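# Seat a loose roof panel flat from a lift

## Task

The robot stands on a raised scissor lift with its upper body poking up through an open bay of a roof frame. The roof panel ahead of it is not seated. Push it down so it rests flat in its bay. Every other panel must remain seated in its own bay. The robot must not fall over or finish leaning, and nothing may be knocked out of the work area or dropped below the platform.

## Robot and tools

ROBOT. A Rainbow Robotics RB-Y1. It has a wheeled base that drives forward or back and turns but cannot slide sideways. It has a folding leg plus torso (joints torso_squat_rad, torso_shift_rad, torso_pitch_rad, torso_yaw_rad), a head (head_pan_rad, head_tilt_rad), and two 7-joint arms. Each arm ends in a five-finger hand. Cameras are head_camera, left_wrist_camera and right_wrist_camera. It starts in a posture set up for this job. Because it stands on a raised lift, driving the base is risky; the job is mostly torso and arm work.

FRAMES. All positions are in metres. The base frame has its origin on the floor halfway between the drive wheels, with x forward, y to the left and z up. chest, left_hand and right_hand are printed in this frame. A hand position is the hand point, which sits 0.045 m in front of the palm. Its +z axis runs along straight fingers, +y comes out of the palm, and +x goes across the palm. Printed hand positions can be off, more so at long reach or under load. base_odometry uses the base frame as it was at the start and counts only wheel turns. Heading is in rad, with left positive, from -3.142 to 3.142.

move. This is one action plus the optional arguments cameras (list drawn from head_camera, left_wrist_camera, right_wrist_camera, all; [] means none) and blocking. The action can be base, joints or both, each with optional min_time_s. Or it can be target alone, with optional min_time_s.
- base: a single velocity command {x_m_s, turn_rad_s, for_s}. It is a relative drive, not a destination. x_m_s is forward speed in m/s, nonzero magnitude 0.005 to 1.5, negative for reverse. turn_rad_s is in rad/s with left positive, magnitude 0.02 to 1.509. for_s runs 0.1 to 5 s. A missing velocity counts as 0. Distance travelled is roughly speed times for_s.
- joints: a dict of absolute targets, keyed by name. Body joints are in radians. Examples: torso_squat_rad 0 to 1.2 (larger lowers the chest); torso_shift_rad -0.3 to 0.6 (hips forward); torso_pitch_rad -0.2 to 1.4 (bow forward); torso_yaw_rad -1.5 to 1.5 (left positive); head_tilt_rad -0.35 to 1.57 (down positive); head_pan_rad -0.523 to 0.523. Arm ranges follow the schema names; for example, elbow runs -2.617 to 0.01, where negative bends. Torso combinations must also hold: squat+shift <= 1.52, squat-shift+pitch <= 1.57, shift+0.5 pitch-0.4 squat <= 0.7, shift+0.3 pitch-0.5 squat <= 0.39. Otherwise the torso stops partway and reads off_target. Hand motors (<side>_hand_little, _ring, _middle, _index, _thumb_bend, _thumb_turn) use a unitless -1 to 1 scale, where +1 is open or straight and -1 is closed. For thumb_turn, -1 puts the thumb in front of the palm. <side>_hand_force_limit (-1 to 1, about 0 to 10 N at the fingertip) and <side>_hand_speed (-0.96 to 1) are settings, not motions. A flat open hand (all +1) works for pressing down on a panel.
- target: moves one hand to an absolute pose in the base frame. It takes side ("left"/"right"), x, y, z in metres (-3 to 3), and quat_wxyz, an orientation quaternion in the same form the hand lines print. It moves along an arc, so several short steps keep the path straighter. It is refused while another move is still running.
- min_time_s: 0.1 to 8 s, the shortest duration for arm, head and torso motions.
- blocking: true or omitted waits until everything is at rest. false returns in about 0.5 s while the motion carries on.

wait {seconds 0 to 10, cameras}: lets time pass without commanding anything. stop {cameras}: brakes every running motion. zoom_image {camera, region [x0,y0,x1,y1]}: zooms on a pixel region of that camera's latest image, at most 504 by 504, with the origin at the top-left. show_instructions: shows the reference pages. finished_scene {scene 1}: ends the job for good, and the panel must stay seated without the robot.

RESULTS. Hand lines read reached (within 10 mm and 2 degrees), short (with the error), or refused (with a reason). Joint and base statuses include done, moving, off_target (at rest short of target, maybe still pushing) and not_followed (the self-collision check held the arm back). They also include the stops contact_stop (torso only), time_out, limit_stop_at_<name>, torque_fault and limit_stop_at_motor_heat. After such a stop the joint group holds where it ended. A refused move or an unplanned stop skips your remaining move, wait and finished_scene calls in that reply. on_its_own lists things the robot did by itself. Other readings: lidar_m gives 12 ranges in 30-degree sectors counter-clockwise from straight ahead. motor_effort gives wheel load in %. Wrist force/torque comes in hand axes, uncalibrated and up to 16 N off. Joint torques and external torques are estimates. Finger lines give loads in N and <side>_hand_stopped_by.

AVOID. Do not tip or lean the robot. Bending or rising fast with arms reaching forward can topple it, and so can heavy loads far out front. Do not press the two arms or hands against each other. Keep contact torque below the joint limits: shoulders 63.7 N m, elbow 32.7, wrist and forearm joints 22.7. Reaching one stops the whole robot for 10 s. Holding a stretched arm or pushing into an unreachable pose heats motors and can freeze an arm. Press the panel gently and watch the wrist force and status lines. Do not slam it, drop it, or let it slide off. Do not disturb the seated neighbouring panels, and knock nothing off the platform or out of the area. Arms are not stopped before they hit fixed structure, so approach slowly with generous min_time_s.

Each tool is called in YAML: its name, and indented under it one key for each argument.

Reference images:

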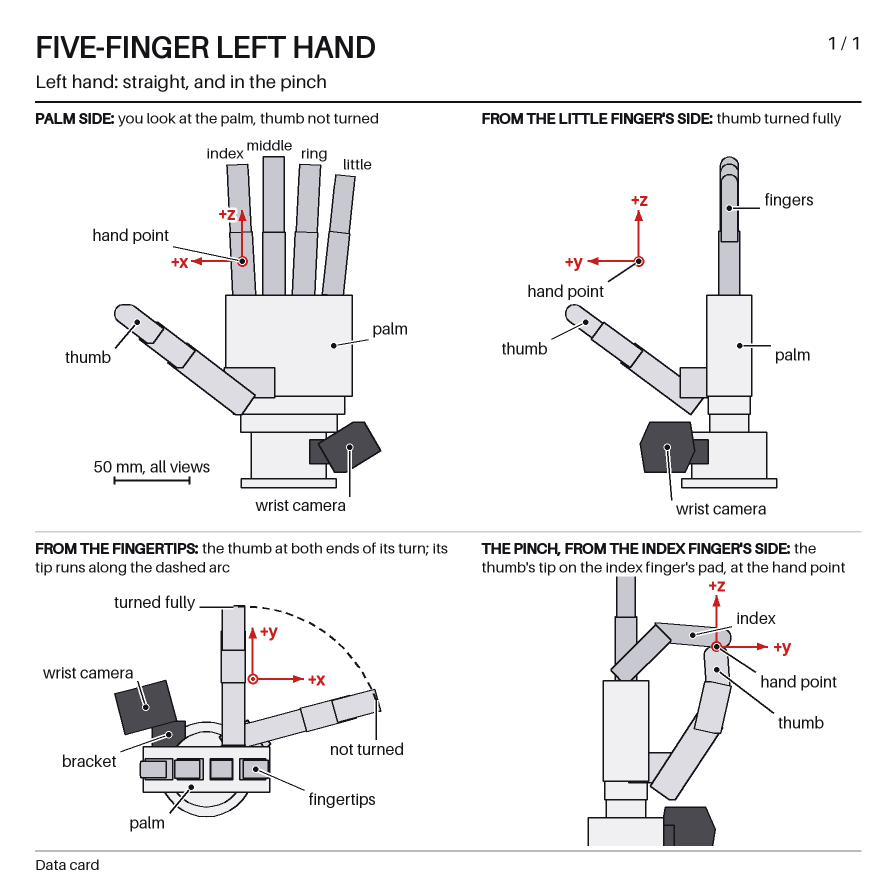

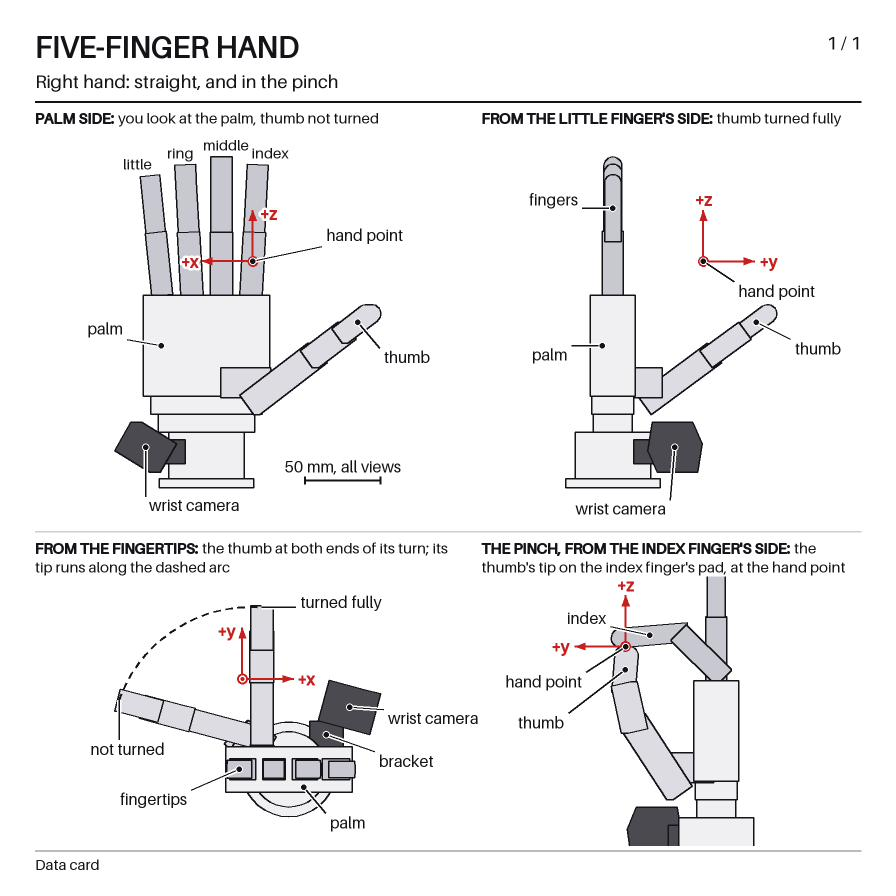

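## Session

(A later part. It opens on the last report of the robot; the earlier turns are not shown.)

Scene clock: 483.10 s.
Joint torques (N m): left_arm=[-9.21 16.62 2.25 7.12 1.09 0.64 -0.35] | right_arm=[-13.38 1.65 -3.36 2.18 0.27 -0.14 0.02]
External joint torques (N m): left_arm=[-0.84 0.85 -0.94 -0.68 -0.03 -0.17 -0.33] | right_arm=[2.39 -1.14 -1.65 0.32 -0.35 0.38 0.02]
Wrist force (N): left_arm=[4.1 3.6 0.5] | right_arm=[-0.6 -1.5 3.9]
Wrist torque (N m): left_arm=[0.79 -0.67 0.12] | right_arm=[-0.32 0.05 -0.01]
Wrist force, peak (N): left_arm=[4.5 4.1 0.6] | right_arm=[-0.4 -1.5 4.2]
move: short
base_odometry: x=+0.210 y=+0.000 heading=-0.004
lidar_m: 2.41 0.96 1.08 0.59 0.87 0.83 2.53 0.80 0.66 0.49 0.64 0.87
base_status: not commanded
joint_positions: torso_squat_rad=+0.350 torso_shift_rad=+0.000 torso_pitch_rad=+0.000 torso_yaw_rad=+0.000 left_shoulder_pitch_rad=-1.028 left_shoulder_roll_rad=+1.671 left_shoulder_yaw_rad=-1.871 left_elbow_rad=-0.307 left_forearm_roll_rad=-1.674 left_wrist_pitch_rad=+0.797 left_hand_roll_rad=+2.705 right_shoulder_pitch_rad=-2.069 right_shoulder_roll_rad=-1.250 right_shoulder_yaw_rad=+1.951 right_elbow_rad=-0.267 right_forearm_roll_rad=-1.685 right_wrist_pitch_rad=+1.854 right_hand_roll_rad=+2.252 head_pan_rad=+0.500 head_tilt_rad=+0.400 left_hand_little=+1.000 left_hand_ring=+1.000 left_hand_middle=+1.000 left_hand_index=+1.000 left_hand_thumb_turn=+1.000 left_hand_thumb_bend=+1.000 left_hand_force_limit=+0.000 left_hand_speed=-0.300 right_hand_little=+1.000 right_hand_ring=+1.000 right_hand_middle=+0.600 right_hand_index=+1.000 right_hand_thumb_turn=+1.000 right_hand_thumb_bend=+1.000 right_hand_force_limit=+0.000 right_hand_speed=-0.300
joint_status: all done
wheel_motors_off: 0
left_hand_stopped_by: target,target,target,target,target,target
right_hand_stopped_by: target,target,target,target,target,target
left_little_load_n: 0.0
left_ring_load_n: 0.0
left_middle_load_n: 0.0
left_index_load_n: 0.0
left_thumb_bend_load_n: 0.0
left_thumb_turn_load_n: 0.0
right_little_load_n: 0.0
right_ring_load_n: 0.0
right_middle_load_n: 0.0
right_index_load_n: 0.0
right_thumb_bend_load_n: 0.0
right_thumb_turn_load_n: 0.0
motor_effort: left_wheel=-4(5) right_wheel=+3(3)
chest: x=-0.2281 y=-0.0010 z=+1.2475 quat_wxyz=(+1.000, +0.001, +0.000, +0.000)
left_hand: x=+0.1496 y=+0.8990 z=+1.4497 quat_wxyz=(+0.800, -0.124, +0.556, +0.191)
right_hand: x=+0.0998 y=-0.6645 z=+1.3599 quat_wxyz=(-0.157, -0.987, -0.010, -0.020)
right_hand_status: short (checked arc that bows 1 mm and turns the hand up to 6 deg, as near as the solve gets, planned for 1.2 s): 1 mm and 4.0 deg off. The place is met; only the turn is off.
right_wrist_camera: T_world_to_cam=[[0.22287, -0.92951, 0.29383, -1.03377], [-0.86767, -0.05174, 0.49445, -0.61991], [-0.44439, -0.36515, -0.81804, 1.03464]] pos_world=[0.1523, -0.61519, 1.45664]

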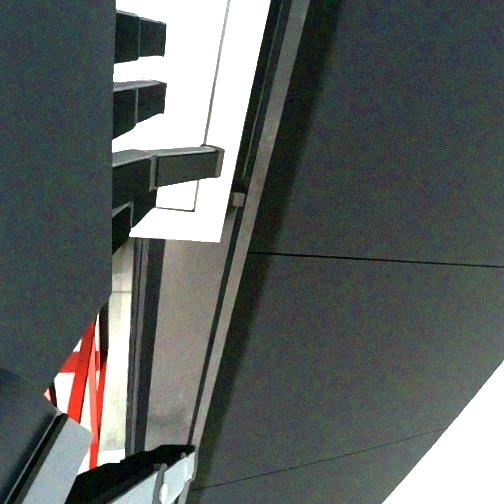

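move:
  joints: {"right_hand_middle":-1}

move:
  target: {"side":"right","x":0.10,"y":-0.68,"z":1.346,"quat_wxyz":[0.1305,0.9914,0.0,0.0]}
  min_time_s: 1

move:
  target: {"side":"right","x":0.10,"y":-0.68,"z":1.343,"quat_wxyz":[0.1305,0.9914,0.0,0.0]}
  min_time_s: 0.8
  cameras: ["right_wrist_camera"]

Scene clock: 485.27 s.
Joint torques (N m): left_arm=[-9.34 16.56 2.41 7.22 1.18 0.63 -0.34] | right_arm=[-13.21 1.55 -3.23 2.13 0.41 -0.04 0.03]
External joint torques (N m): left_arm=[-0.97 0.79 -0.78 -0.59 0.06 -0.18 -0.31] | right_arm=[2.56 -1.24 -1.52 0.28 -0.21 0.48 0.03]
Wrist force (N): left_arm=[4.1 3.8 0.4] | right_arm=[-0.4 -1.1 4.0]
Wrist torque (N m): left_arm=[0.86 -0.69 0.08] | right_arm=[-0.26 0.01 0.02]
Wrist force, peak (N): left_arm=[4.5 4.1 0.1] | right_arm=[-0.7 -1.4 4.4]
move: done
base_odometry: x=+0.210 y=+0.000 heading=-0.004
lidar_m: 2.42 0.95 1.09 0.57 0.87 0.84 2.54 0.79 0.66 0.48 0.64 0.87
base_status: not commanded
joint_positions: torso_squat_rad=+0.350 torso_shift_rad=+0.000 torso_pitch_rad=+0.000 torso_yaw_rad=+0.000 left_shoulder_pitch_rad=-1.028 left_shoulder_roll_rad=+1.671 left_shoulder_yaw_rad=-1.871 left_elbow_rad=-0.307 left_forearm_roll_rad=-1.674 left_wrist_pitch_rad=+0.797 left_hand_roll_rad=+2.705 right_shoulder_pitch_rad=-2.069 right_shoulder_roll_rad=-1.250 right_shoulder_yaw_rad=+1.951 right_elbow_rad=-0.267 right_forearm_roll_rad=-1.685 right_wrist_pitch_rad=+1.854 right_hand_roll_rad=+2.252 head_pan_rad=+0.500 head_tilt_rad=+0.400 left_hand_little=+1.000 left_hand_ring=+1.000 left_hand_middle=+1.000 left_hand_index=+1.000 left_hand_thumb_turn=+1.000 left_hand_thumb_bend=+1.000 left_hand_force_limit=+0.000 left_hand_speed=-0.300 right_hand_little=+1.000 right_hand_ring=+1.000 right_hand_middle=-1.000 right_hand_index=+1.000 right_hand_thumb_turn=+1.000 right_hand_thumb_bend=+1.000 right_hand_force_limit=+0.000 right_hand_speed=-0.300
joint_status: all done
wheel_motors_off: 0
left_hand_stopped_by: target,target,target,target,target,target
right_hand_stopped_by: target,target,target,target,target,target
left_little_load_n: 0.0
left_ring_load_n: 0.0
left_middle_load_n: 0.0
left_index_load_n: 0.0
left_thumb_bend_load_n: 0.0
left_thumb_turn_load_n: 0.0
right_little_load_n: 0.0
right_ring_load_n: 0.0
right_middle_load_n: 0.0
right_index_load_n: 0.0
right_thumb_bend_load_n: 0.0
right_thumb_turn_load_n: 0.0
motor_effort: left_wheel=-4(5) right_wheel=+3(3)
chest: x=-0.2281 y=-0.0010 z=+1.2475 quat_wxyz=(+1.000, +0.001, +0.000, +0.000)
left_hand: x=+0.1496 y=+0.8990 z=+1.4497 quat_wxyz=(+0.800, -0.124, +0.556, +0.191)
right_hand: x=+0.0998 y=-0.6645 z=+1.3599 quat_wxyz=(-0.157, -0.987, -0.010, -0.020)
pictures: none

Scene clock: 486.60 s.
Joint torques (N m): left_arm=[-9.35 16.44 2.31 7.15 1.08 0.65 -0.35] | right_arm=[-13.28 1.25 -3.6 2.38 0.35 -0.81 -0.02]
External joint torques (N m): left_arm=[-0.98 0.67 -0.89 -0.65 -0.04 -0.16 -0.32] | right_arm=[2.44 -1.11 -1.86 0.38 -0.27 -0.28 -0.02]
Wrist force (N): left_arm=[4.0 4.2 0.2] | right_arm=[-0.2 -1.2 3.7]
Wrist torque (N m): left_arm=[0.90 -0.64 0.07] | right_arm=[-0.28 0.00 0.05]
Wrist force, peak (N): left_arm=[4.6 4.1 0.4] | right_arm=[-0.5 -1.3 4.3]
move: short
base_odometry: x=+0.210 y=+0.000 heading=-0.004
lidar_m: 2.42 0.96 1.08 0.57 0.86 0.84 2.54 0.81 0.67 0.49 0.65 0.89
base_status: not commanded
joint_positions: torso_squat_rad=+0.350 torso_shift_rad=+0.000 torso_pitch_rad=+0.000 torso_yaw_rad=+0.000 left_shoulder_pitch_rad=-1.028 left_shoulder_roll_rad=+1.671 left_shoulder_yaw_rad=-1.871 left_elbow_rad=-0.307 left_forearm_roll_rad=-1.674 left_wrist_pitch_rad=+0.797 left_hand_roll_rad=+2.705 right_shoulder_pitch_rad=-2.025 right_shoulder_roll_rad=-1.271 right_shoulder_yaw_rad=+1.943 right_elbow_rad=-0.267 right_forearm_roll_rad=-1.697 right_wrist_pitch_rad=+1.812 right_hand_roll_rad=+2.269 head_pan_rad=+0.500 head_tilt_rad=+0.400 left_hand_little=+1.000 left_hand_ring=+1.000 left_hand_middle=+1.000 left_hand_index=+1.000 left_hand_thumb_turn=+1.000 left_hand_thumb_bend=+1.000 left_hand_force_limit=+0.000 left_hand_speed=-0.300 right_hand_little=+1.000 right_hand_ring=+1.000 right_hand_middle=-1.000 right_hand_index=+1.000 right_hand_thumb_turn=+1.000 right_hand_thumb_bend=+1.000 right_hand_force_limit=+0.000 right_hand_speed=-0.300
joint_status: all done
wheel_motors_off: 0
left_hand_stopped_by: target,target,target,target,target,target
right_hand_stopped_by: target,target,target,target,target,target
left_little_load_n: 0.0
left_ring_load_n: 0.0
left_middle_load_n: 0.0
left_index_load_n: 0.0
left_thumb_bend_load_n: 0.0
left_thumb_turn_load_n: 0.0
right_little_load_n: 0.0
right_ring_load_n: 0.0
right_middle_load_n: 0.0
right_index_load_n: 0.0
right_thumb_bend_load_n: 0.0
right_thumb_turn_load_n: 0.0
motor_effort: left_wheel=-4(5) right_wheel=+3(3)
chest: x=-0.2281 y=-0.0010 z=+1.2475 quat_wxyz=(+1.000, +0.001, +0.000, +0.000)
left_hand: x=+0.1496 y=+0.8990 z=+1.4497 quat_wxyz=(+0.800, -0.124, +0.556, +0.191)
right_hand: x=+0.0997 y=-0.6795 z=+1.3459 quat_wxyz=(-0.159, -0.987, -0.011, -0.021)
right_hand_status: short (checked arc that bows 1 mm and turns the hand up to 0 deg, as near as the solve gets, planned for 1.0 s): 1 mm and 4.3 deg off. The place is met; only the turn is off.
pictures: none

Scene clock: 487.73 s.
Joint torques (N m): left_arm=[-9.36 16.52 2.12 7.12 1.06 0.66 -0.33] | right_arm=[-12.24 0.53 -3.5 2.46 0.14 -0.8 -0.32]
External joint torques (N m): left_arm=[-1 0.75 -1.07 -0.69 -0.06 -0.15 -0.31] | right_arm=[3.52 -1.69 -1.75 0.42 -0.48 -0.28 -0.32]
Wrist force (N): left_arm=[4.1 3.9 0.6] | right_arm=[-1.5 -0.7 -0.2]
Wrist torque (N m): left_arm=[0.83 -0.66 0.07] | right_arm=[-0.12 0.04 -0.20]
Wrist force, peak (N): left_arm=[4.6 4.2 0.2] | right_arm=[-0.6 -1.7 4.3]
move: short
base_odometry: x=+0.210 y=+0.000 heading=-0.004
lidar_m: 2.40 0.97 1.08 0.58 0.89 0.83 2.53 0.79 0.67 0.48 0.64 0.87
base_status: not commanded
joint_positions: torso_squat_rad=+0.350 torso_shift_rad=+0.000 torso_pitch_rad=+0.000 torso_yaw_rad=+0.000 left_shoulder_pitch_rad=-1.028 left_shoulder_roll_rad=+1.671 left_shoulder_yaw_rad=-1.871 left_elbow_rad=-0.307 left_forearm_roll_rad=-1.674 left_wrist_pitch_rad=+0.797 left_hand_roll_rad=+2.705 right_shoulder_pitch_rad=-2.018 right_shoulder_roll_rad=-1.272 right_shoulder_yaw_rad=+1.941 right_elbow_rad=-0.267 right_forearm_roll_rad=-1.702 right_wrist_pitch_rad=+1.811 right_hand_roll_rad=+2.267 head_pan_rad=+0.500 head_tilt_rad=+0.400 left_hand_little=+1.000 left_hand_ring=+1.000 left_hand_middle=+1.000 left_hand_index=+1.000 left_hand_thumb_turn=+1.000 left_hand_thumb_bend=+1.000 left_hand_force_limit=+0.000 left_hand_speed=-0.300 right_hand_little=+1.000 right_hand_ring=+1.000 right_hand_middle=-1.000 right_hand_index=+1.000 right_hand_thumb_turn=+1.000 right_hand_thumb_bend=+1.000 right_hand_force_limit=+0.000 right_hand_speed=-0.300
joint_status: all done
wheel_motors_off: 0
left_hand_stopped_by: target,target,target,target,target,target
right_hand_stopped_by: target,target,target,target,target,target
left_little_load_n: 0.0
left_ring_load_n: 0.0
left_middle_load_n: 0.0
left_index_load_n: 0.0
left_thumb_bend_load_n: 0.0
left_thumb_turn_load_n: 0.0
right_little_load_n: 0.0
right_ring_load_n: 0.0
right_middle_load_n: 0.0
right_index_load_n: -1.0
right_thumb_bend_load_n: -0.5
right_thumb_turn_load_n: 0.0
motor_effort: left_wheel=-4(5) right_wheel=+2(3)
chest: x=-0.2281 y=-0.0010 z=+1.2475 quat_wxyz=(+1.000, +0.001, +0.000, +0.000)
left_hand: x=+0.1496 y=+0.8990 z=+1.4497 quat_wxyz=(+0.800, -0.124, +0.556, +0.191)
right_hand: x=+0.0998 y=-0.6795 z=+1.3430 quat_wxyz=(-0.157, -0.987, -0.011, -0.020)
right_hand_status: short (checked arc that bows 0 mm and turns the hand up to 0 deg, as near as the solve gets, planned for 0.8 s): 1 mm and 4.0 deg off. The place is met; only the turn is off.
right_wrist_camera: T_world_to_cam=[[0.22311, -0.92939, 0.29403, -1.04287], [-0.86761, -0.05183, 0.49453, -0.61247], [-0.44438, -0.36544, -0.81791, 1.01493]] pos_world=[0.1523, -0.63009, 1.43964]

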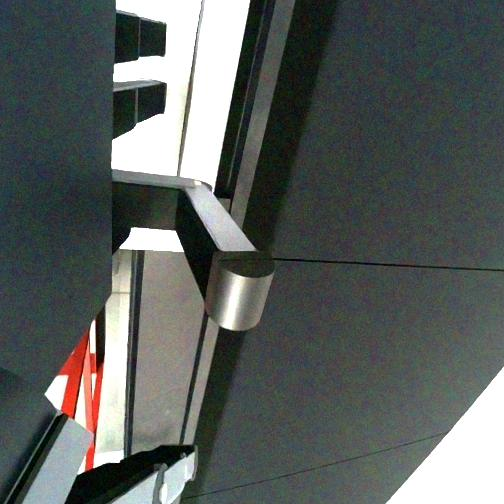

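move:
  target: {"side":"right","x":0.10,"y":-0.684,"z":1.343,"quat_wxyz":[0.1305,0.9914,0.0,0.0]}
  min_time_s: 0.8

move:
  target: {"side":"right","x":0.10,"y":-0.687,"z":1.343,"quat_wxyz":[0.1305,0.9914,0.0,0.0]}
  min_time_s: 0.8
  cameras: ["right_wrist_camera"]

Scene clock: 489.13 s.
Joint torques (N m): left_arm=[-9.16 16.43 2.33 7.14 1.1 0.66 -0.37] | right_arm=[-10.68 -0.37 -0.88 2.31 1.01 -1.27 0.15]
External joint torques (N m): left_arm=[-0.8 0.66 -0.87 -0.67 -0.02 -0.16 -0.35] | right_arm=[5.02 -2.63 0.87 0.28 0.38 -0.72 0.14]
Wrist force (N): left_arm=[4.1 3.7 0.5] | right_arm=[-0.4 -3.1 -3.4]
Wrist torque (N m): left_arm=[0.82 -0.68 0.10] | right_arm=[0.25 0.07 0.05]
Wrist force, peak (N): left_arm=[4.4 4.2 0.5] | right_arm=[-0.3 -3.2 -3.9]
move: short
base_odometry: x=+0.210 y=+0.000 heading=-0.004
lidar_m: 2.41 0.97 1.08 0.58 1.06 0.84 2.54 0.80 0.67 0.48 0.65 0.88
base_status: not commanded
joint_positions: torso_squat_rad=+0.350 torso_shift_rad=+0.000 torso_pitch_rad=+0.000 torso_yaw_rad=+0.000 left_shoulder_pitch_rad=-1.028 left_shoulder_roll_rad=+1.671 left_shoulder_yaw_rad=-1.871 left_elbow_rad=-0.307 left_forearm_roll_rad=-1.674 left_wrist_pitch_rad=+0.797 left_hand_roll_rad=+2.705 right_shoulder_pitch_rad=-2.016 right_shoulder_roll_rad=-1.277 right_shoulder_yaw_rad=+1.941 right_elbow_rad=-0.267 right_forearm_roll_rad=-1.700 right_wrist_pitch_rad=+1.801 right_hand_roll_rad=+2.274 head_pan_rad=+0.500 head_tilt_rad=+0.400 left_hand_little=+1.000 left_hand_ring=+1.000 left_hand_middle=+1.000 left_hand_index=+1.000 left_hand_thumb_turn=+1.000 left_hand_thumb_bend=+1.000 left_hand_force_limit=+0.000 left_hand_speed=-0.300 right_hand_little=+1.000 right_hand_ring=+1.000 right_hand_middle=-1.000 right_hand_index=+1.000 right_hand_thumb_turn=+1.000 right_hand_thumb_bend=+1.000 right_hand_force_limit=+0.000 right_hand_speed=-0.300
joint_status: all done
wheel_motors_off: 0
left_hand_stopped_by: target,target,target,target,target,target
right_hand_stopped_by: target,target,target,target,target,target
left_little_load_n: 0.0
left_ring_load_n: 0.0
left_middle_load_n: 0.0
left_index_load_n: 0.0
left_thumb_bend_load_n: 0.0
left_thumb_turn_load_n: 0.0
right_little_load_n: 0.0
right_ring_load_n: 0.0
right_middle_load_n: 0.0
right_index_load_n: 0.0
right_thumb_bend_load_n: 0.0
right_thumb_turn_load_n: 0.0
motor_effort: left_wheel=-4(5) right_wheel=+3(3)
chest: x=-0.2281 y=-0.0010 z=+1.2475 quat_wxyz=(+1.000, +0.001, +0.000, +0.000)
left_hand: x=+0.1496 y=+0.8991 z=+1.4496 quat_wxyz=(+0.800, -0.124, +0.556, +0.191)
right_hand: x=+0.1001 y=-0.6831 z=+1.3431 quat_wxyz=(-0.160, -0.987, -0.012, -0.023)
right_hand_status: short (checked arc that bows 0 mm and turns the hand up to 0 deg, as near as the solve gets, planned for 0.8 s): 1 mm and 4.5 deg off. The place is met; only the turn is off.
pictures: none

Scene clock: 490.27 s.
Joint torques (N m): left_arm=[-9.43 16.55 2.1 7.04 1.03 0.65 -0.34] | right_arm=[-10.17 -0.77 -0.57 2.38 1.05 -1.48 0.15]
External joint torques (N m): left_arm=[-1.06 0.78 -1.1 -0.77 -0.09 -0.17 -0.32] | right_arm=[5.48 -3.05 1.19 0.34 0.42 -0.92 0.15]
Wrist force (N): left_arm=[4.4 3.9 0.3] | right_arm=[-0.4 -3.8 -5.3]
Wrist torque (N m): left_arm=[0.87 -0.73 0.10] | right_arm=[0.38 0.08 0.03]
Wrist force, peak (N): left_arm=[4.3 4.5 0.5] | right_arm=[-0.4 -3.5 -6.0]
move: short
base_odometry: x=+0.210 y=+0.000 heading=-0.004
lidar_m: 2.41 0.97 1.07 0.57 1.05 0.85 2.54 0.80 0.67 0.48 0.65 0.88
base_status: not commanded
joint_positions: torso_squat_rad=+0.350 torso_shift_rad=+0.000 torso_pitch_rad=+0.000 torso_yaw_rad=+0.000 left_shoulder_pitch_rad=-1.028 left_shoulder_roll_rad=+1.671 left_shoulder_yaw_rad=-1.871 left_elbow_rad=-0.307 left_forearm_roll_rad=-1.674 left_wrist_pitch_rad=+0.797 left_hand_roll_rad=+2.705 right_shoulder_pitch_rad=-2.014 right_shoulder_roll_rad=-1.280 right_shoulder_yaw_rad=+1.942 right_elbow_rad=-0.267 right_forearm_roll_rad=-1.699 right_wrist_pitch_rad=+1.792 right_hand_roll_rad=+2.279 head_pan_rad=+0.500 head_tilt_rad=+0.400 left_hand_little=+1.000 left_hand_ring=+1.000 left_hand_middle=+1.000 left_hand_index=+1.000 left_hand_thumb_turn=+1.000 left_hand_thumb_bend=+1.000 left_hand_force_limit=+0.000 left_hand_speed=-0.300 right_hand_little=+1.000 right_hand_ring=+1.000 right_hand_middle=-1.000 right_hand_index=+1.000 right_hand_thumb_turn=+1.000 right_hand_thumb_bend=+1.000 right_hand_force_limit=+0.000 right_hand_speed=-0.300
joint_status: all done
wheel_motors_off: 0
left_hand_stopped_by: target,target,target,target,target,target
right_hand_stopped_by: target,target,target,target,target,target
left_little_load_n: 0.0
left_ring_load_n: 0.0
left_middle_load_n: 0.0
left_index_load_n: 0.5
left_thumb_bend_load_n: 0.0
left_thumb_turn_load_n: 0.0
right_little_load_n: 0.0
right_ring_load_n: 0.0
right_middle_load_n: 0.0
right_index_load_n: 0.0
right_thumb_bend_load_n: 0.0
right_thumb_turn_load_n: 0.0
motor_effort: left_wheel=-4(5) right_wheel=+2(3)
chest: x=-0.2281 y=-0.0009 z=+1.2475 quat_wxyz=(+1.000, +0.001, +0.000, +0.000)
left_hand: x=+0.1496 y=+0.8991 z=+1.4495 quat_wxyz=(+0.800, -0.124, +0.556, +0.191)
right_hand: x=+0.1002 y=-0.6860 z=+1.3431 quat_wxyz=(-0.162, -0.986, -0.013, -0.025)
right_hand_status: short (checked arc that bows 0 mm and turns the hand up to 0 deg, as near as the solve gets, planned for 0.8 s): 1 mm and 4.9 deg off. The place is met; only the turn is off.
right_wrist_camera: T_world_to_cam=[[0.22619, -0.92467, 0.3063, -1.06271], [-0.87138, -0.05154, 0.4879, -0.60307], [-0.43536, -0.37727, -0.81739, 1.00323]] pos_world=[0.15164, -0.63525, 1.43979]

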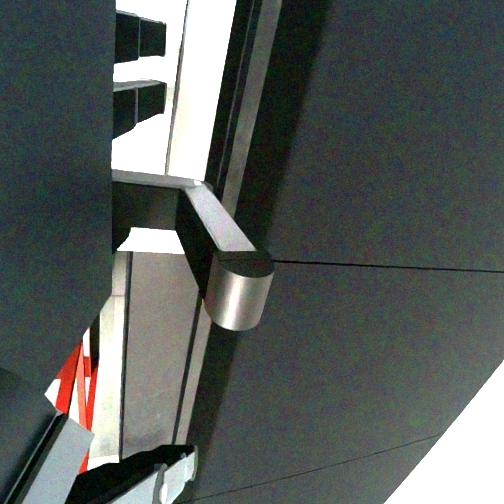

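zoom_image:
  camera: "right_wrist_camera"
  region: [110, 0, 230, 180]

Scaled by 2.800 from the camera's image (finer frame: 720x720).

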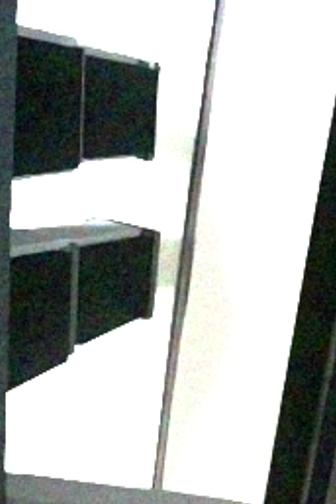

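move:
  target: {"side":"right","x":0.098,"y":-0.68,"z":1.350,"quat_wxyz":[0.2164,0.9763,0.0,0.0]}
  min_time_s: 0.8

move:
  target: {"side":"right","x":0.098,"y":-0.686,"z":1.349,"quat_wxyz":[0.2164,0.9763,0.0,0.0]}
  min_time_s: 0.8
  cameras: ["right_wrist_camera"]

zoom_image:
  camera: "right_wrist_camera"
  region: [110, 0, 230, 180]

Scene clock: 492.13 s.
Joint torques (N m): left_arm=[-9.12 16.18 2.28 7.19 1.09 0.59 -0.31] | right_arm=[-15.91 3.7 -3.95 2.08 0.89 -0.56 -0.02]
External joint torques (N m): left_arm=[-0.76 0.41 -0.92 -0.62 -0.03 -0.23 -0.28] | right_arm=[-0.75 -0.39 0.39 -0.72 -0.07 -0.15 -0.02]
Wrist force (N): left_arm=[3.9 3.8 0.4] | right_arm=[-0.5 -1.8 3.6]
Wrist torque (N m): left_arm=[0.84 -0.62 0.09] | right_arm=[-0.27 0.03 -0.15]
Wrist force, peak (N): left_arm=[4.4 4.2 -0.1] | right_arm=[0.0 -3.9 -5.4]
move: done
base_odometry: x=+0.210 y=+0.000 heading=-0.004
lidar_m: 2.40 0.96 1.08 0.58 0.88 0.85 2.54 0.79 0.67 0.49 0.65 0.88
base_status: not commanded
joint_positions: torso_squat_rad=+0.350 torso_shift_rad=+0.000 torso_pitch_rad=+0.000 torso_yaw_rad=+0.000 left_shoulder_pitch_rad=-1.028 left_shoulder_roll_rad=+1.671 left_shoulder_yaw_rad=-1.871 left_elbow_rad=-0.307 left_forearm_roll_rad=-1.674 left_wrist_pitch_rad=+0.797 left_hand_roll_rad=+2.705 right_shoulder_pitch_rad=-2.109 right_shoulder_roll_rad=-1.398 right_shoulder_yaw_rad=+1.995 right_elbow_rad=-0.661 right_forearm_roll_rad=-1.613 right_wrist_pitch_rad=+1.776 right_hand_roll_rad=+2.016 head_pan_rad=+0.500 head_tilt_rad=+0.400 left_hand_little=+1.000 left_hand_ring=+1.000 left_hand_middle=+1.000 left_hand_index=+1.000 left_hand_thumb_turn=+1.000 left_hand_thumb_bend=+1.000 left_hand_force_limit=+0.000 left_hand_speed=-0.300 right_hand_little=+1.000 right_hand_ring=+1.000 right_hand_middle=-1.000 right_hand_index=+1.000 right_hand_thumb_turn=+1.000 right_hand_thumb_bend=+1.000 right_hand_force_limit=+0.000 right_hand_speed=-0.300
joint_status: all done
wheel_motors_off: 0
left_hand_stopped_by: target,target,target,target,target,target
right_hand_stopped_by: target,target,target,target,target,target
left_little_load_n: 0.0
left_ring_load_n: 0.0
left_middle_load_n: 0.0
left_index_load_n: 0.0
left_thumb_bend_load_n: 0.0
left_thumb_turn_load_n: 0.0
right_little_load_n: 0.0
right_ring_load_n: 0.0
right_middle_load_n: 0.0
right_index_load_n: 0.0
right_thumb_bend_load_n: 0.0
right_thumb_turn_load_n: 0.0
motor_effort: left_wheel=-3(4) right_wheel=+3(3)
chest: x=-0.2280 y=-0.0011 z=+1.2475 quat_wxyz=(+1.000, +0.001, +0.000, +0.000)
left_hand: x=+0.1497 y=+0.8989 z=+1.4498 quat_wxyz=(+0.800, -0.124, +0.556, +0.191)
right_hand: x=+0.0982 y=-0.6800 z=+1.3496 quat_wxyz=(-0.213, -0.977, +0.001, +0.002)
right_hand_status: reached (checked arc that bows 10 mm and turns the hand up to 7 deg, planned for 0.8 s): 0 mm and 0.5 deg off.
pictures: none

Scene clock: 493.27 s.
Joint torques (N m): left_arm=[-9.4 16.03 2.35 7.32 1.08 0.65 -0.31] | right_arm=[-11.84 2.02 -3.48 3.44 1.23 -0.77 0.15]
External joint torques (N m): left_arm=[-1.04 0.26 -0.84 -0.48 -0.04 -0.17 -0.29] | right_arm=[3.26 -2.1 0.83 0.65 0.27 -0.34 0.15]
Wrist force (N): left_arm=[4.0 4.2 0.6] | right_arm=[-0.3 -2.3 1.4]
Wrist torque (N m): left_arm=[0.91 -0.64 0.07] | right_arm=[-0.15 0.15 0.00]
Wrist force, peak (N): left_arm=[4.7 4.1 0.2] | right_arm=[-0.7 -1.9 4.1]
move: done
base_odometry: x=+0.210 y=+0.000 heading=-0.004
lidar_m: 2.41 0.96 1.07 0.58 0.86 0.86 2.54 0.80 0.67 0.47 0.63 0.87
base_status: not commanded
joint_positions: torso_squat_rad=+0.350 torso_shift_rad=+0.000 torso_pitch_rad=+0.000 torso_yaw_rad=+0.000 left_shoulder_pitch_rad=-1.028 left_shoulder_roll_rad=+1.671 left_shoulder_yaw_rad=-1.871 left_elbow_rad=-0.307 left_forearm_roll_rad=-1.674 left_wrist_pitch_rad=+0.797 left_hand_roll_rad=+2.705 right_shoulder_pitch_rad=-2.104 right_shoulder_roll_rad=-1.402 right_shoulder_yaw_rad=+1.996 right_elbow_rad=-0.655 right_forearm_roll_rad=-1.609 right_wrist_pitch_rad=+1.761 right_hand_roll_rad=+2.029 head_pan_rad=+0.500 head_tilt_rad=+0.400 left_hand_little=+1.000 left_hand_ring=+1.000 left_hand_middle=+1.000 left_hand_index=+1.000 left_hand_thumb_turn=+1.000 left_hand_thumb_bend=+1.000 left_hand_force_limit=+0.000 left_hand_speed=-0.300 right_hand_little=+1.000 right_hand_ring=+1.000 right_hand_middle=-1.000 right_hand_index=+1.000 right_hand_thumb_turn=+1.000 right_hand_thumb_bend=+1.000 right_hand_force_limit=+0.000 right_hand_speed=-0.300
joint_status: all done
wheel_motors_off: 0
left_hand_stopped_by: target,target,target,target,target,target
right_hand_stopped_by: target,target,target,target,target,target
left_little_load_n: 0.0
left_ring_load_n: 0.0
left_middle_load_n: 0.0
left_index_load_n: 0.0
left_thumb_bend_load_n: 0.0
left_thumb_turn_load_n: 0.0
right_little_load_n: 0.0
right_ring_load_n: 0.0
right_middle_load_n: 0.0
right_index_load_n: 0.0
right_thumb_bend_load_n: 0.0
right_thumb_turn_load_n: 0.0
motor_effort: left_wheel=-3(4) right_wheel=+3(3)
chest: x=-0.2280 y=-0.0011 z=+1.2475 quat_wxyz=(+1.000, +0.001, +0.000, +0.000)
left_hand: x=+0.1497 y=+0.8989 z=+1.4498 quat_wxyz=(+0.800, -0.124, +0.556, +0.191)
right_hand: x=+0.0983 y=-0.6856 z=+1.3493 quat_wxyz=(-0.217, -0.976, +0.000, +0.000)
right_hand_status: reached (checked arc that bows 0 mm and turns the hand up to 1 deg, planned for 0.8 s): 1 mm and 0.1 deg off.
right_wrist_camera: T_world_to_cam=[[0.20909, -0.89346, 0.3975, -1.16366], [-0.85042, 0.03454, 0.52497, -0.60079], [-0.48277, -0.44781, -0.7526, 0.87637]] pos_world=[0.15547, -0.62649, 1.43751]

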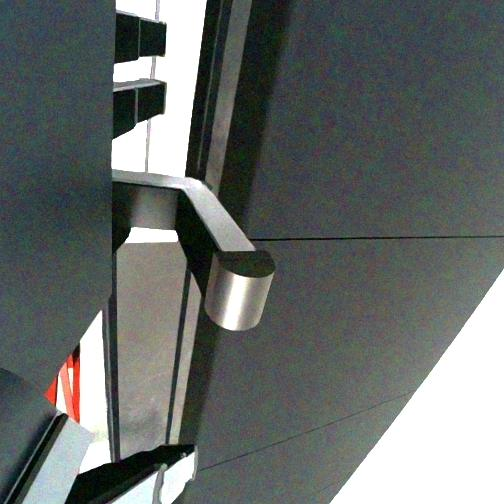

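Scaled by 2.800 from the camera's image (finer frame: 720x720).

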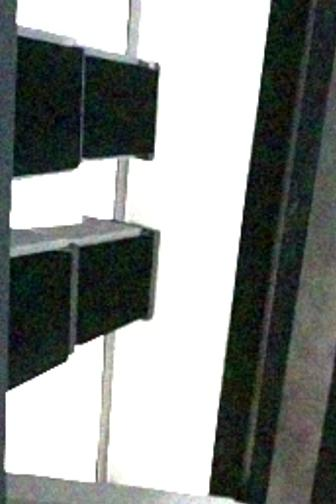

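move:
  target: {"side":"right","x":0.098,"y":-0.668,"z":1.352,"quat_wxyz":[0.2164,0.9763,0.0,0.0]}
  min_time_s: 0.8

move:
  target: {"side":"right","x":0.098,"y":-0.668,"z":1.3475,"quat_wxyz":[0.2164,0.9763,0.0,0.0]}
  min_time_s: 0.8

move:
  target: {"side":"right","x":0.098,"y":-0.668,"z":1.3460,"quat_wxyz":[0.2164,0.9763,0.0,0.0]}
  min_time_s: 0.8
  cameras: ["right_wrist_camera"]

zoom_image:
  camera: "right_wrist_camera"
  region: [110, 0, 230, 180]

Scene clock: 494.90 s.
Joint torques (N m): left_arm=[-9.29 16.25 2.11 7.18 1.1 0.66 -0.32] | right_arm=[-15.57 3.5 -6.32 1.88 1.07 -0.06 -0.21]
External joint torques (N m): left_arm=[-0.92 0.48 -1.08 -0.62 -0.02 -0.16 -0.3] | right_arm=[-0.74 -1.27 -1.26 -0.93 0.09 0.3 -0.21]
Wrist force (N): left_arm=[4.3 3.7 0.5] | right_arm=[-0.5 -1.7 4.0]
Wrist torque (N m): left_arm=[0.82 -0.71 0.10] | right_arm=[-0.30 0.07 -0.16]
Wrist force, peak (N): left_arm=[4.3 4.3 0.4] | right_arm=[-0.9 -2.0 4.1]
move: done
base_odometry: x=+0.210 y=+0.000 heading=-0.004
lidar_m: 2.41 0.96 1.06 0.58 0.87 0.86 2.53 0.79 0.66 0.49 0.64 0.88
base_status: not commanded
joint_positions: torso_squat_rad=+0.350 torso_shift_rad=+0.000 torso_pitch_rad=+0.000 torso_yaw_rad=+0.000 left_shoulder_pitch_rad=-1.028 left_shoulder_roll_rad=+1.671 left_shoulder_yaw_rad=-1.871 left_elbow_rad=-0.307 left_forearm_roll_rad=-1.674 left_wrist_pitch_rad=+0.797 left_hand_roll_rad=+2.705 right_shoulder_pitch_rad=-2.150 right_shoulder_roll_rad=-1.433 right_shoulder_yaw_rad=+1.994 right_elbow_rad=-0.777 right_forearm_roll_rad=-1.600 right_wrist_pitch_rad=+1.795 right_hand_roll_rad=+1.941 head_pan_rad=+0.500 head_tilt_rad=+0.400 left_hand_little=+1.000 left_hand_ring=+1.000 left_hand_middle=+1.000 left_hand_index=+1.000 left_hand_thumb_turn=+1.000 left_hand_thumb_bend=+1.000 left_hand_force_limit=+0.000 left_hand_speed=-0.300 right_hand_little=+1.000 right_hand_ring=+1.000 right_hand_middle=-1.000 right_hand_index=+1.000 right_hand_thumb_turn=+1.000 right_hand_thumb_bend=+1.000 right_hand_force_limit=+0.000 right_hand_speed=-0.300
joint_status: all done
wheel_motors_off: 0
left_hand_stopped_by: target,target,target,target,target,target
right_hand_stopped_by: target,target,target,target,target,target
left_little_load_n: 0.0
left_ring_load_n: 0.0
left_middle_load_n: 0.0
left_index_load_n: 0.0
left_thumb_bend_load_n: 0.0
left_thumb_turn_load_n: 0.0
right_little_load_n: 0.0
right_ring_load_n: 0.0
right_middle_load_n: 0.0
right_index_load_n: 0.0
right_thumb_bend_load_n: 0.0
right_thumb_turn_load_n: 0.0
motor_effort: left_wheel=-4(4) right_wheel=+2(3)
chest: x=-0.2280 y=-0.0011 z=+1.2475 quat_wxyz=(+1.000, +0.001, +0.000, +0.000)
left_hand: x=+0.1496 y=+0.8989 z=+1.4498 quat_wxyz=(+0.800, -0.124, +0.556, +0.191)
right_hand: x=+0.0981 y=-0.6680 z=+1.3519 quat_wxyz=(-0.216, -0.976, +0.000, +0.001)
right_hand_status: reached (checked arc that bows 2 mm and turns the hand up to 1 deg, planned for 0.8 s): 0 mm and 0.1 deg off.
pictures: none

Scene clock: 496.03 s.
Joint torques (N m): left_arm=[-9.3 16.19 2.13 7.1 1.13 0.77 -0.36] | right_arm=[-12.03 3.68 -5.46 1.89 0.77 -0.76 -0.31]
External joint torques (N m): left_arm=[-0.93 0.42 -1.06 -0.71 0.01 -0.04 -0.33] | right_arm=[2.71 -1.15 -0.18 -0.98 -0.22 -0.41 -0.32]
Wrist force (N): left_arm=[4.3 4.2 0.4] | right_arm=[-0.9 -1.9 3.7]
Wrist torque (N m): left_arm=[0.92 -0.69 0.08] | right_arm=[-0.30 0.13 -0.20]
Wrist force, peak (N): left_arm=[4.6 4.1 0.5] | right_arm=[-0.8 -1.8 4.2]
move: done
base_odometry: x=+0.210 y=+0.000 heading=-0.004
lidar_m: 2.41 0.97 1.07 0.57 0.87 0.85 2.54 0.79 0.66 0.48 0.64 0.87
base_status: not commanded
joint_positions: torso_squat_rad=+0.350 torso_shift_rad=+0.000 torso_pitch_rad=+0.000 torso_yaw_rad=+0.000 left_shoulder_pitch_rad=-1.028 left_shoulder_roll_rad=+1.671 left_shoulder_yaw_rad=-1.871 left_elbow_rad=-0.307 left_forearm_roll_rad=-1.674 left_wrist_pitch_rad=+0.797 left_hand_roll_rad=+2.705 right_shoulder_pitch_rad=-2.149 right_shoulder_roll_rad=-1.448 right_shoulder_yaw_rad=+1.995 right_elbow_rad=-0.808 right_forearm_roll_rad=-1.600 right_wrist_pitch_rad=+1.788 right_hand_roll_rad=+1.922 head_pan_rad=+0.500 head_tilt_rad=+0.400 left_hand_little=+1.000 left_hand_ring=+1.000 left_hand_middle=+1.000 left_hand_index=+1.000 left_hand_thumb_turn=+1.000 left_hand_thumb_bend=+1.000 left_hand_force_limit=+0.000 left_hand_speed=-0.300 right_hand_little=+1.000 right_hand_ring=+1.000 right_hand_middle=-1.000 right_hand_index=+1.000 right_hand_thumb_turn=+1.000 right_hand_thumb_bend=+1.000 right_hand_force_limit=+0.000 right_hand_speed=-0.300
joint_status: all done
wheel_motors_off: 0
left_hand_stopped_by: target,target,target,target,target,target
right_hand_stopped_by: target,target,target,target,target,target
left_little_load_n: 0.0
left_ring_load_n: 0.0
left_middle_load_n: 0.0
left_index_load_n: 0.0
left_thumb_bend_load_n: 0.0
left_thumb_turn_load_n: 0.0
right_little_load_n: 0.0
right_ring_load_n: 0.0
right_middle_load_n: 0.0
right_index_load_n: 0.0
right_thumb_bend_load_n: 0.0
right_thumb_turn_load_n: 0.0
motor_effort: left_wheel=-4(4) right_wheel=+3(3)
chest: x=-0.2280 y=-0.0011 z=+1.2475 quat_wxyz=(+1.000, +0.001, +0.000, +0.000)
left_hand: x=+0.1496 y=+0.8989 z=+1.4498 quat_wxyz=(+0.800, -0.124, +0.556, +0.191)
right_hand: x=+0.0981 y=-0.6678 z=+1.3477 quat_wxyz=(-0.216, -0.976, +0.000, +0.000)
right_hand_status: reached (checked arc that bows 1 mm and turns the hand up to 0 deg, planned for 0.8 s): 0 mm and 0.0 deg off.
pictures: none

Scene clock: 497.17 s.
Joint torques (N m): left_arm=[-9.3 16.03 2.27 7.23 1.15 0.64 -0.32] | right_arm=[-12.02 3.33 -4.65 1.97 1.12 -0.6 -0.37]
External joint torques (N m): left_arm=[-0.94 0.26 -0.92 -0.58 0.03 -0.17 -0.29] | right_arm=[2.68 -1.52 0.71 -0.92 0.12 -0.26 -0.37]
Wrist force (N): left_arm=[4.1 3.8 0.5] | right_arm=[-0.6 -1.9 3.3]
Wrist torque (N m): left_arm=[0.83 -0.68 0.08] | right_arm=[-0.29 0.06 -0.16]
Wrist force, peak (N): left_arm=[4.6 3.7 0.7] | right_arm=[-0.7 -2.0 4.1]
move: done
base_odometry: x=+0.210 y=+0.000 heading=-0.004
lidar_m: 2.42 0.97 1.07 0.58 0.87 0.84 2.53 0.80 0.66 0.49 0.64 0.87
base_status: not commanded
joint_positions: torso_squat_rad=+0.350 torso_shift_rad=+0.000 torso_pitch_rad=+0.000 torso_yaw_rad=+0.000 left_shoulder_pitch_rad=-1.028 left_shoulder_roll_rad=+1.671 left_shoulder_yaw_rad=-1.871 left_elbow_rad=-0.307 left_forearm_roll_rad=-1.674 left_wrist_pitch_rad=+0.797 left_hand_roll_rad=+2.705 right_shoulder_pitch_rad=-2.149 right_shoulder_roll_rad=-1.453 right_shoulder_yaw_rad=+1.995 right_elbow_rad=-0.820 right_forearm_roll_rad=-1.600 right_wrist_pitch_rad=+1.785 right_hand_roll_rad=+1.915 head_pan_rad=+0.500 head_tilt_rad=+0.400 left_hand_little=+1.000 left_hand_ring=+1.000 left_hand_middle=+1.000 left_hand_index=+1.000 left_hand_thumb_turn=+1.000 left_hand_thumb_bend=+1.000 left_hand_force_limit=+0.000 left_hand_speed=-0.300 right_hand_little=+1.000 right_hand_ring=+1.000 right_hand_middle=-1.000 right_hand_index=+1.000 right_hand_thumb_turn=+1.000 right_hand_thumb_bend=+1.000 right_hand_force_limit=+0.000 right_hand_speed=-0.300
joint_status: all done
wheel_motors_off: 0
left_hand_stopped_by: target,target,target,target,target,target
right_hand_stopped_by: target,target,target,target,target,target
left_little_load_n: 0.0
left_ring_load_n: 0.0
left_middle_load_n: 0.0
left_index_load_n: 0.0
left_thumb_bend_load_n: 0.0
left_thumb_turn_load_n: 0.0
right_little_load_n: 0.0
right_ring_load_n: 0.0
right_middle_load_n: 0.0
right_index_load_n: 0.0
right_thumb_bend_load_n: 0.0
right_thumb_turn_load_n: 0.0
motor_effort: left_wheel=-4(4) right_wheel=+3(3)
chest: x=-0.2280 y=-0.0011 z=+1.2475 quat_wxyz=(+1.000, +0.001, +0.000, +0.000)
left_hand: x=+0.1496 y=+0.8989 z=+1.4498 quat_wxyz=(+0.800, -0.124, +0.556, +0.191)
right_hand: x=+0.0982 y=-0.6678 z=+1.3462 quat_wxyz=(-0.216, -0.976, +0.000, +0.000)
right_hand_status: reached (checked arc that bows 0 mm and turns the hand up to 0 deg, planned for 0.8 s): 0 mm and 0.0 deg off.
right_wrist_camera: T_world_to_cam=[[0.20857, -0.89381, 0.39699, -1.14606], [-0.85033, 0.0348, 0.5251, -0.59988], [-0.48316, -0.44709, -0.75277, 0.88279]] pos_world=[0.15547, -0.60879, 1.43451]

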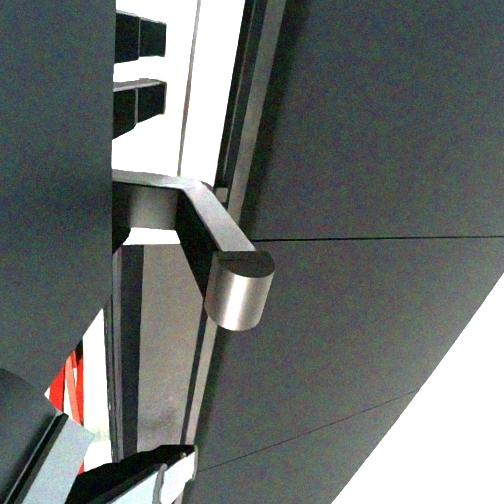

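Scaled by 2.800 from the camera's image (finer frame: 720x720).

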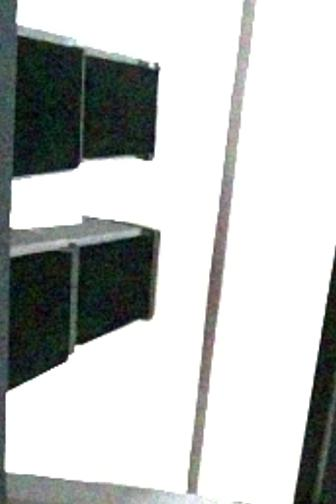

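move:
  target: {"side":"right","x":0.098,"y":-0.668,"z":1.345,"quat_wxyz":[0.2164,0.9763,0,0]}
  min_time_s: 1
  cameras: ["right_wrist_camera"]

Scene clock: 499.63 s.
Joint torques (N m): left_arm=[-9.19 15.95 2.26 7.22 1.1 0.7 -0.41] | right_arm=[-10.41 2.58 -4.31 1.6 0.71 -0.9 -0.35]
External joint torques (N m): left_arm=[-0.82 0.18 -0.94 -0.59 -0.02 -0.11 -0.39] | right_arm=[4.28 -2.28 1.1 -1.3 -0.29 -0.56 -0.35]
Wrist force (N): left_arm=[4.3 3.8 0.6] | right_arm=[-1.7 -0.6 -2.3]
Wrist torque (N m): left_arm=[0.82 -0.69 0.11] | right_arm=[-0.01 0.09 -0.21]
Wrist force, peak (N): left_arm=[4.4 4.3 0.2] | right_arm=[-0.8 -2.0 3.9]
move: done
base_odometry: x=+0.210 y=+0.000 heading=-0.004
lidar_m: 2.42 0.96 1.08 0.57 0.87 0.85 2.53 0.78 0.67 0.48 0.64 0.88
base_status: not commanded
joint_positions: torso_squat_rad=+0.350 torso_shift_rad=+0.000 torso_pitch_rad=+0.000 torso_yaw_rad=+0.000 left_shoulder_pitch_rad=-1.028 left_shoulder_roll_rad=+1.671 left_shoulder_yaw_rad=-1.871 left_elbow_rad=-0.307 left_forearm_roll_rad=-1.674 left_wrist_pitch_rad=+0.797 left_hand_roll_rad=+2.705 right_shoulder_pitch_rad=-2.149 right_shoulder_roll_rad=-1.456 right_shoulder_yaw_rad=+1.995 right_elbow_rad=-0.827 right_forearm_roll_rad=-1.600 right_wrist_pitch_rad=+1.783 right_hand_roll_rad=+1.911 head_pan_rad=+0.500 head_tilt_rad=+0.400 left_hand_little=+1.000 left_hand_ring=+1.000 left_hand_middle=+1.000 left_hand_index=+1.000 left_hand_thumb_turn=+1.000 left_hand_thumb_bend=+1.000 left_hand_force_limit=+0.000 left_hand_speed=-0.300 right_hand_little=+1.000 right_hand_ring=+1.000 right_hand_middle=-1.000 right_hand_index=+1.000 right_hand_thumb_turn=+1.000 right_hand_thumb_bend=+1.000 right_hand_force_limit=+0.000 right_hand_speed=-0.300
joint_status: all done
wheel_motors_off: 0
left_hand_stopped_by: target,target,target,target,target,target
right_hand_stopped_by: target,target,target,target,target,target
left_little_load_n: 0.0
left_ring_load_n: 0.0
left_middle_load_n: 0.0
left_index_load_n: 0.0
left_thumb_bend_load_n: 0.0
left_thumb_turn_load_n: 0.0
right_little_load_n: 0.0
right_ring_load_n: -0.5
right_middle_load_n: 0.0
right_index_load_n: -1.0
right_thumb_bend_load_n: 0.0
right_thumb_turn_load_n: 0.0
motor_effort: left_wheel=-3(4) right_wheel=+2(3)
chest: x=-0.2280 y=-0.0010 z=+1.2475 quat_wxyz=(+1.000, +0.001, +0.000, +0.000)
left_hand: x=+0.1496 y=+0.8990 z=+1.4497 quat_wxyz=(+0.800, -0.124, +0.556, +0.191)
right_hand: x=+0.0983 y=-0.6677 z=+1.3455 quat_wxyz=(-0.216, -0.976, +0.000, +0.000)
right_hand_status: reached (checked arc that bows 0 mm and turns the hand up to 0 deg, planned for 1.0 s): 1 mm and 0.1 deg off.
right_wrist_camera: T_world_to_cam=[[0.2086, -0.8936, 0.39746, -1.14616], [-0.85059, 0.03481, 0.52468, -0.59878], [-0.48269, -0.44752, -0.75282, 0.88214]] pos_world=[0.15557, -0.60859, 1.43381]

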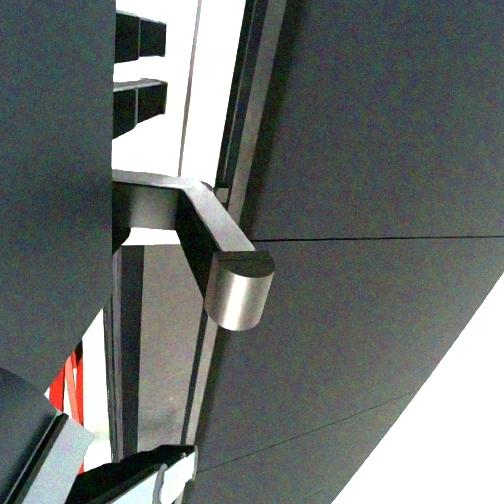

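move:
  target: {"side":"right","x":0.098,"y":-0.675,"z":1.3455,"quat_wxyz":[0.2164,0.9763,0,0]}
  min_time_s: 1
  cameras: []

move:
  target: {"side":"right","x":0.098,"y":-0.680,"z":1.3455,"quat_wxyz":[0.2164,0.9763,0,0]}
  min_time_s: 1
  cameras: ["right_wrist_camera"]

Scene clock: 501.20 s.
Joint torques (N m): left_arm=[-9.25 16.2 2.06 7.21 1.05 0.64 -0.35] | right_arm=[-10.96 6.06 -3.92 3.39 0.87 -1.08 0.07]
External joint torques (N m): left_arm=[-0.88 0.43 -1.14 -0.6 -0.07 -0.17 -0.32] | right_arm=[3.78 1.33 1.25 0.52 -0.12 -0.72 0.06]
Wrist force (N): left_arm=[4.2 3.6 0.6] | right_arm=[-2.5 -2.1 -1.6]
Wrist torque (N m): left_arm=[0.79 -0.69 0.12] | right_arm=[-0.02 0.11 -0.12]
Wrist force, peak (N): left_arm=[4.3 4.5 0.4] | right_arm=[-3.2 -1.8 -6.0]
move: done
base_odometry: x=+0.210 y=+0.000 heading=-0.004
lidar_m: 2.41 0.95 1.08 0.58 0.87 0.84 2.53 0.79 0.66 0.48 0.65 0.89
base_status: not commanded
joint_positions: torso_squat_rad=+0.350 torso_shift_rad=+0.000 torso_pitch_rad=+0.000 torso_yaw_rad=+0.000 left_shoulder_pitch_rad=-1.028 left_shoulder_roll_rad=+1.671 left_shoulder_yaw_rad=-1.871 left_elbow_rad=-0.307 left_forearm_roll_rad=-1.674 left_wrist_pitch_rad=+0.797 left_hand_roll_rad=+2.705 right_shoulder_pitch_rad=-2.137 right_shoulder_roll_rad=-1.448 right_shoulder_yaw_rad=+1.997 right_elbow_rad=-0.785 right_forearm_roll_rad=-1.600 right_wrist_pitch_rad=+1.772 right_hand_roll_rad=+1.944 head_pan_rad=+0.500 head_tilt_rad=+0.400 left_hand_little=+1.000 left_hand_ring=+1.000 left_hand_middle=+1.000 left_hand_index=+1.000 left_hand_thumb_turn=+1.000 left_hand_thumb_bend=+1.000 left_hand_force_limit=+0.000 left_hand_speed=-0.300 right_hand_little=+1.000 right_hand_ring=+1.000 right_hand_middle=-1.000 right_hand_index=+1.000 right_hand_thumb_turn=+1.000 right_hand_thumb_bend=+1.000 right_hand_force_limit=+0.000 right_hand_speed=-0.300
joint_status: all done
wheel_motors_off: 0
left_hand_stopped_by: target,target,target,target,target,target
right_hand_stopped_by: target,target,target,target,target,target
left_little_load_n: 0.0
left_ring_load_n: 0.0
left_middle_load_n: 0.0
left_index_load_n: 0.0
left_thumb_bend_load_n: 0.0
left_thumb_turn_load_n: 0.0
right_little_load_n: 0.0
right_ring_load_n: 0.0
right_middle_load_n: 0.5
right_index_load_n: 0.0
right_thumb_bend_load_n: 0.0
right_thumb_turn_load_n: 0.0
motor_effort: left_wheel=-3(4) right_wheel=+2(3)
chest: x=-0.2280 y=-0.0009 z=+1.2475 quat_wxyz=(+1.000, +0.001, +0.000, +0.000)
left_hand: x=+0.1496 y=+0.8991 z=+1.4496 quat_wxyz=(+0.800, -0.124, +0.556, +0.191)
right_hand: x=+0.0978 y=-0.6746 z=+1.3459 quat_wxyz=(-0.217, -0.976, +0.000, -0.001)
right_hand_status: reached (checked arc that bows 1 mm and turns the hand up to 0 deg, planned for 1.0 s): 1 mm and 0.2 deg off.

Scene clock: 502.53 s.
Joint torques (N m): left_arm=[-9.38 16.05 2.18 7.2 1.04 0.6 -0.44] | right_arm=[-10.36 5.8 -3.68 3.38 0.53 -1.11 0.05]
External joint torques (N m): left_arm=[-1.02 0.28 -1.01 -0.61 -0.08 -0.21 -0.42] | right_arm=[4.47 1.27 1.24 0.52 -0.45 -0.72 0.04]
Wrist force (N): left_arm=[4.1 4.1 0.8] | right_arm=[-3.3 -1.7 -3.3]
Wrist torque (N m): left_arm=[0.86 -0.64 0.06] | right_arm=[0.14 0.07 -0.18]
Wrist force, peak (N): left_arm=[4.3 4.2 0.4] | right_arm=[-2.8 -2.2 -4.3]
move: done
base_odometry: x=+0.210 y=+0.000 heading=-0.004
lidar_m: 2.41 0.96 1.08 0.58 0.88 0.84 2.54 0.79 0.68 0.49 0.63 0.88
base_status: not commanded
joint_positions: torso_squat_rad=+0.350 torso_shift_rad=+0.000 torso_pitch_rad=+0.000 torso_yaw_rad=+0.000 left_shoulder_pitch_rad=-1.028 left_shoulder_roll_rad=+1.671 left_shoulder_yaw_rad=-1.871 left_elbow_rad=-0.307 left_forearm_roll_rad=-1.674 left_wrist_pitch_rad=+0.797 left_hand_roll_rad=+2.705 right_shoulder_pitch_rad=-2.123 right_shoulder_roll_rad=-1.436 right_shoulder_yaw_rad=+1.997 right_elbow_rad=-0.744 right_forearm_roll_rad=-1.603 right_wrist_pitch_rad=+1.764 right_hand_roll_rad=+1.972 head_pan_rad=+0.500 head_tilt_rad=+0.400 left_hand_little=+1.000 left_hand_ring=+1.000 left_hand_middle=+1.000 left_hand_index=+1.000 left_hand_thumb_turn=+1.000 left_hand_thumb_bend=+1.000 left_hand_force_limit=+0.000 left_hand_speed=-0.300 right_hand_little=+1.000 right_hand_ring=+1.000 right_hand_middle=-1.000 right_hand_index=+1.000 right_hand_thumb_turn=+1.000 right_hand_thumb_bend=+1.000 right_hand_force_limit=+0.000 right_hand_speed=-0.300
joint_status: all done
wheel_motors_off: 0
left_hand_stopped_by: target,target,target,target,target,target
right_hand_stopped_by: target,target,target,target,target,target
left_little_load_n: 0.0
left_ring_load_n: 0.0
left_middle_load_n: 0.5
left_index_load_n: 0.0
left_thumb_bend_load_n: 0.0
left_thumb_turn_load_n: 0.0
right_little_load_n: 0.0
right_ring_load_n: 0.0
right_middle_load_n: 0.0
right_index_load_n: 0.0
right_thumb_bend_load_n: -0.5
right_thumb_turn_load_n: 0.0
motor_effort: left_wheel=-4(4) right_wheel=+3(3)
chest: x=-0.2280 y=-0.0009 z=+1.2475 quat_wxyz=(+1.000, +0.001, +0.000, +0.000)
left_hand: x=+0.1496 y=+0.8991 z=+1.4496 quat_wxyz=(+0.800, -0.124, +0.556, +0.191)
right_hand: x=+0.0979 y=-0.6798 z=+1.3458 quat_wxyz=(-0.217, -0.976, +0.000, -0.001)
right_hand_status: reached (checked arc that bows 1 mm and turns the hand up to 0 deg, planned for 1.0 s): 0 mm and 0.2 deg off.
right_wrist_camera: T_world_to_cam=[[0.20853, -0.893, 0.39883, -1.15846], [-0.85129, 0.03502, 0.52352, -0.59713], [-0.48147, -0.44869, -0.7529, 0.87589]] pos_world=[0.15496, -0.62059, 1.4341]

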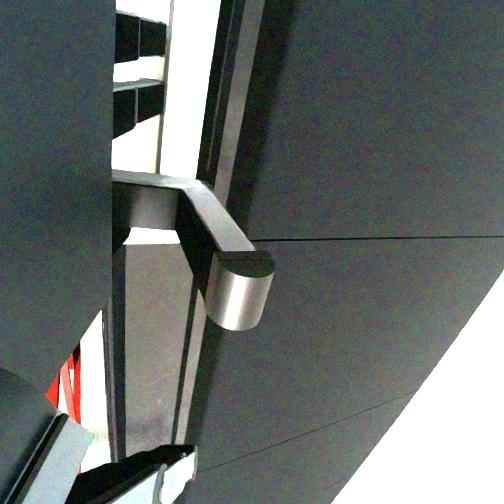

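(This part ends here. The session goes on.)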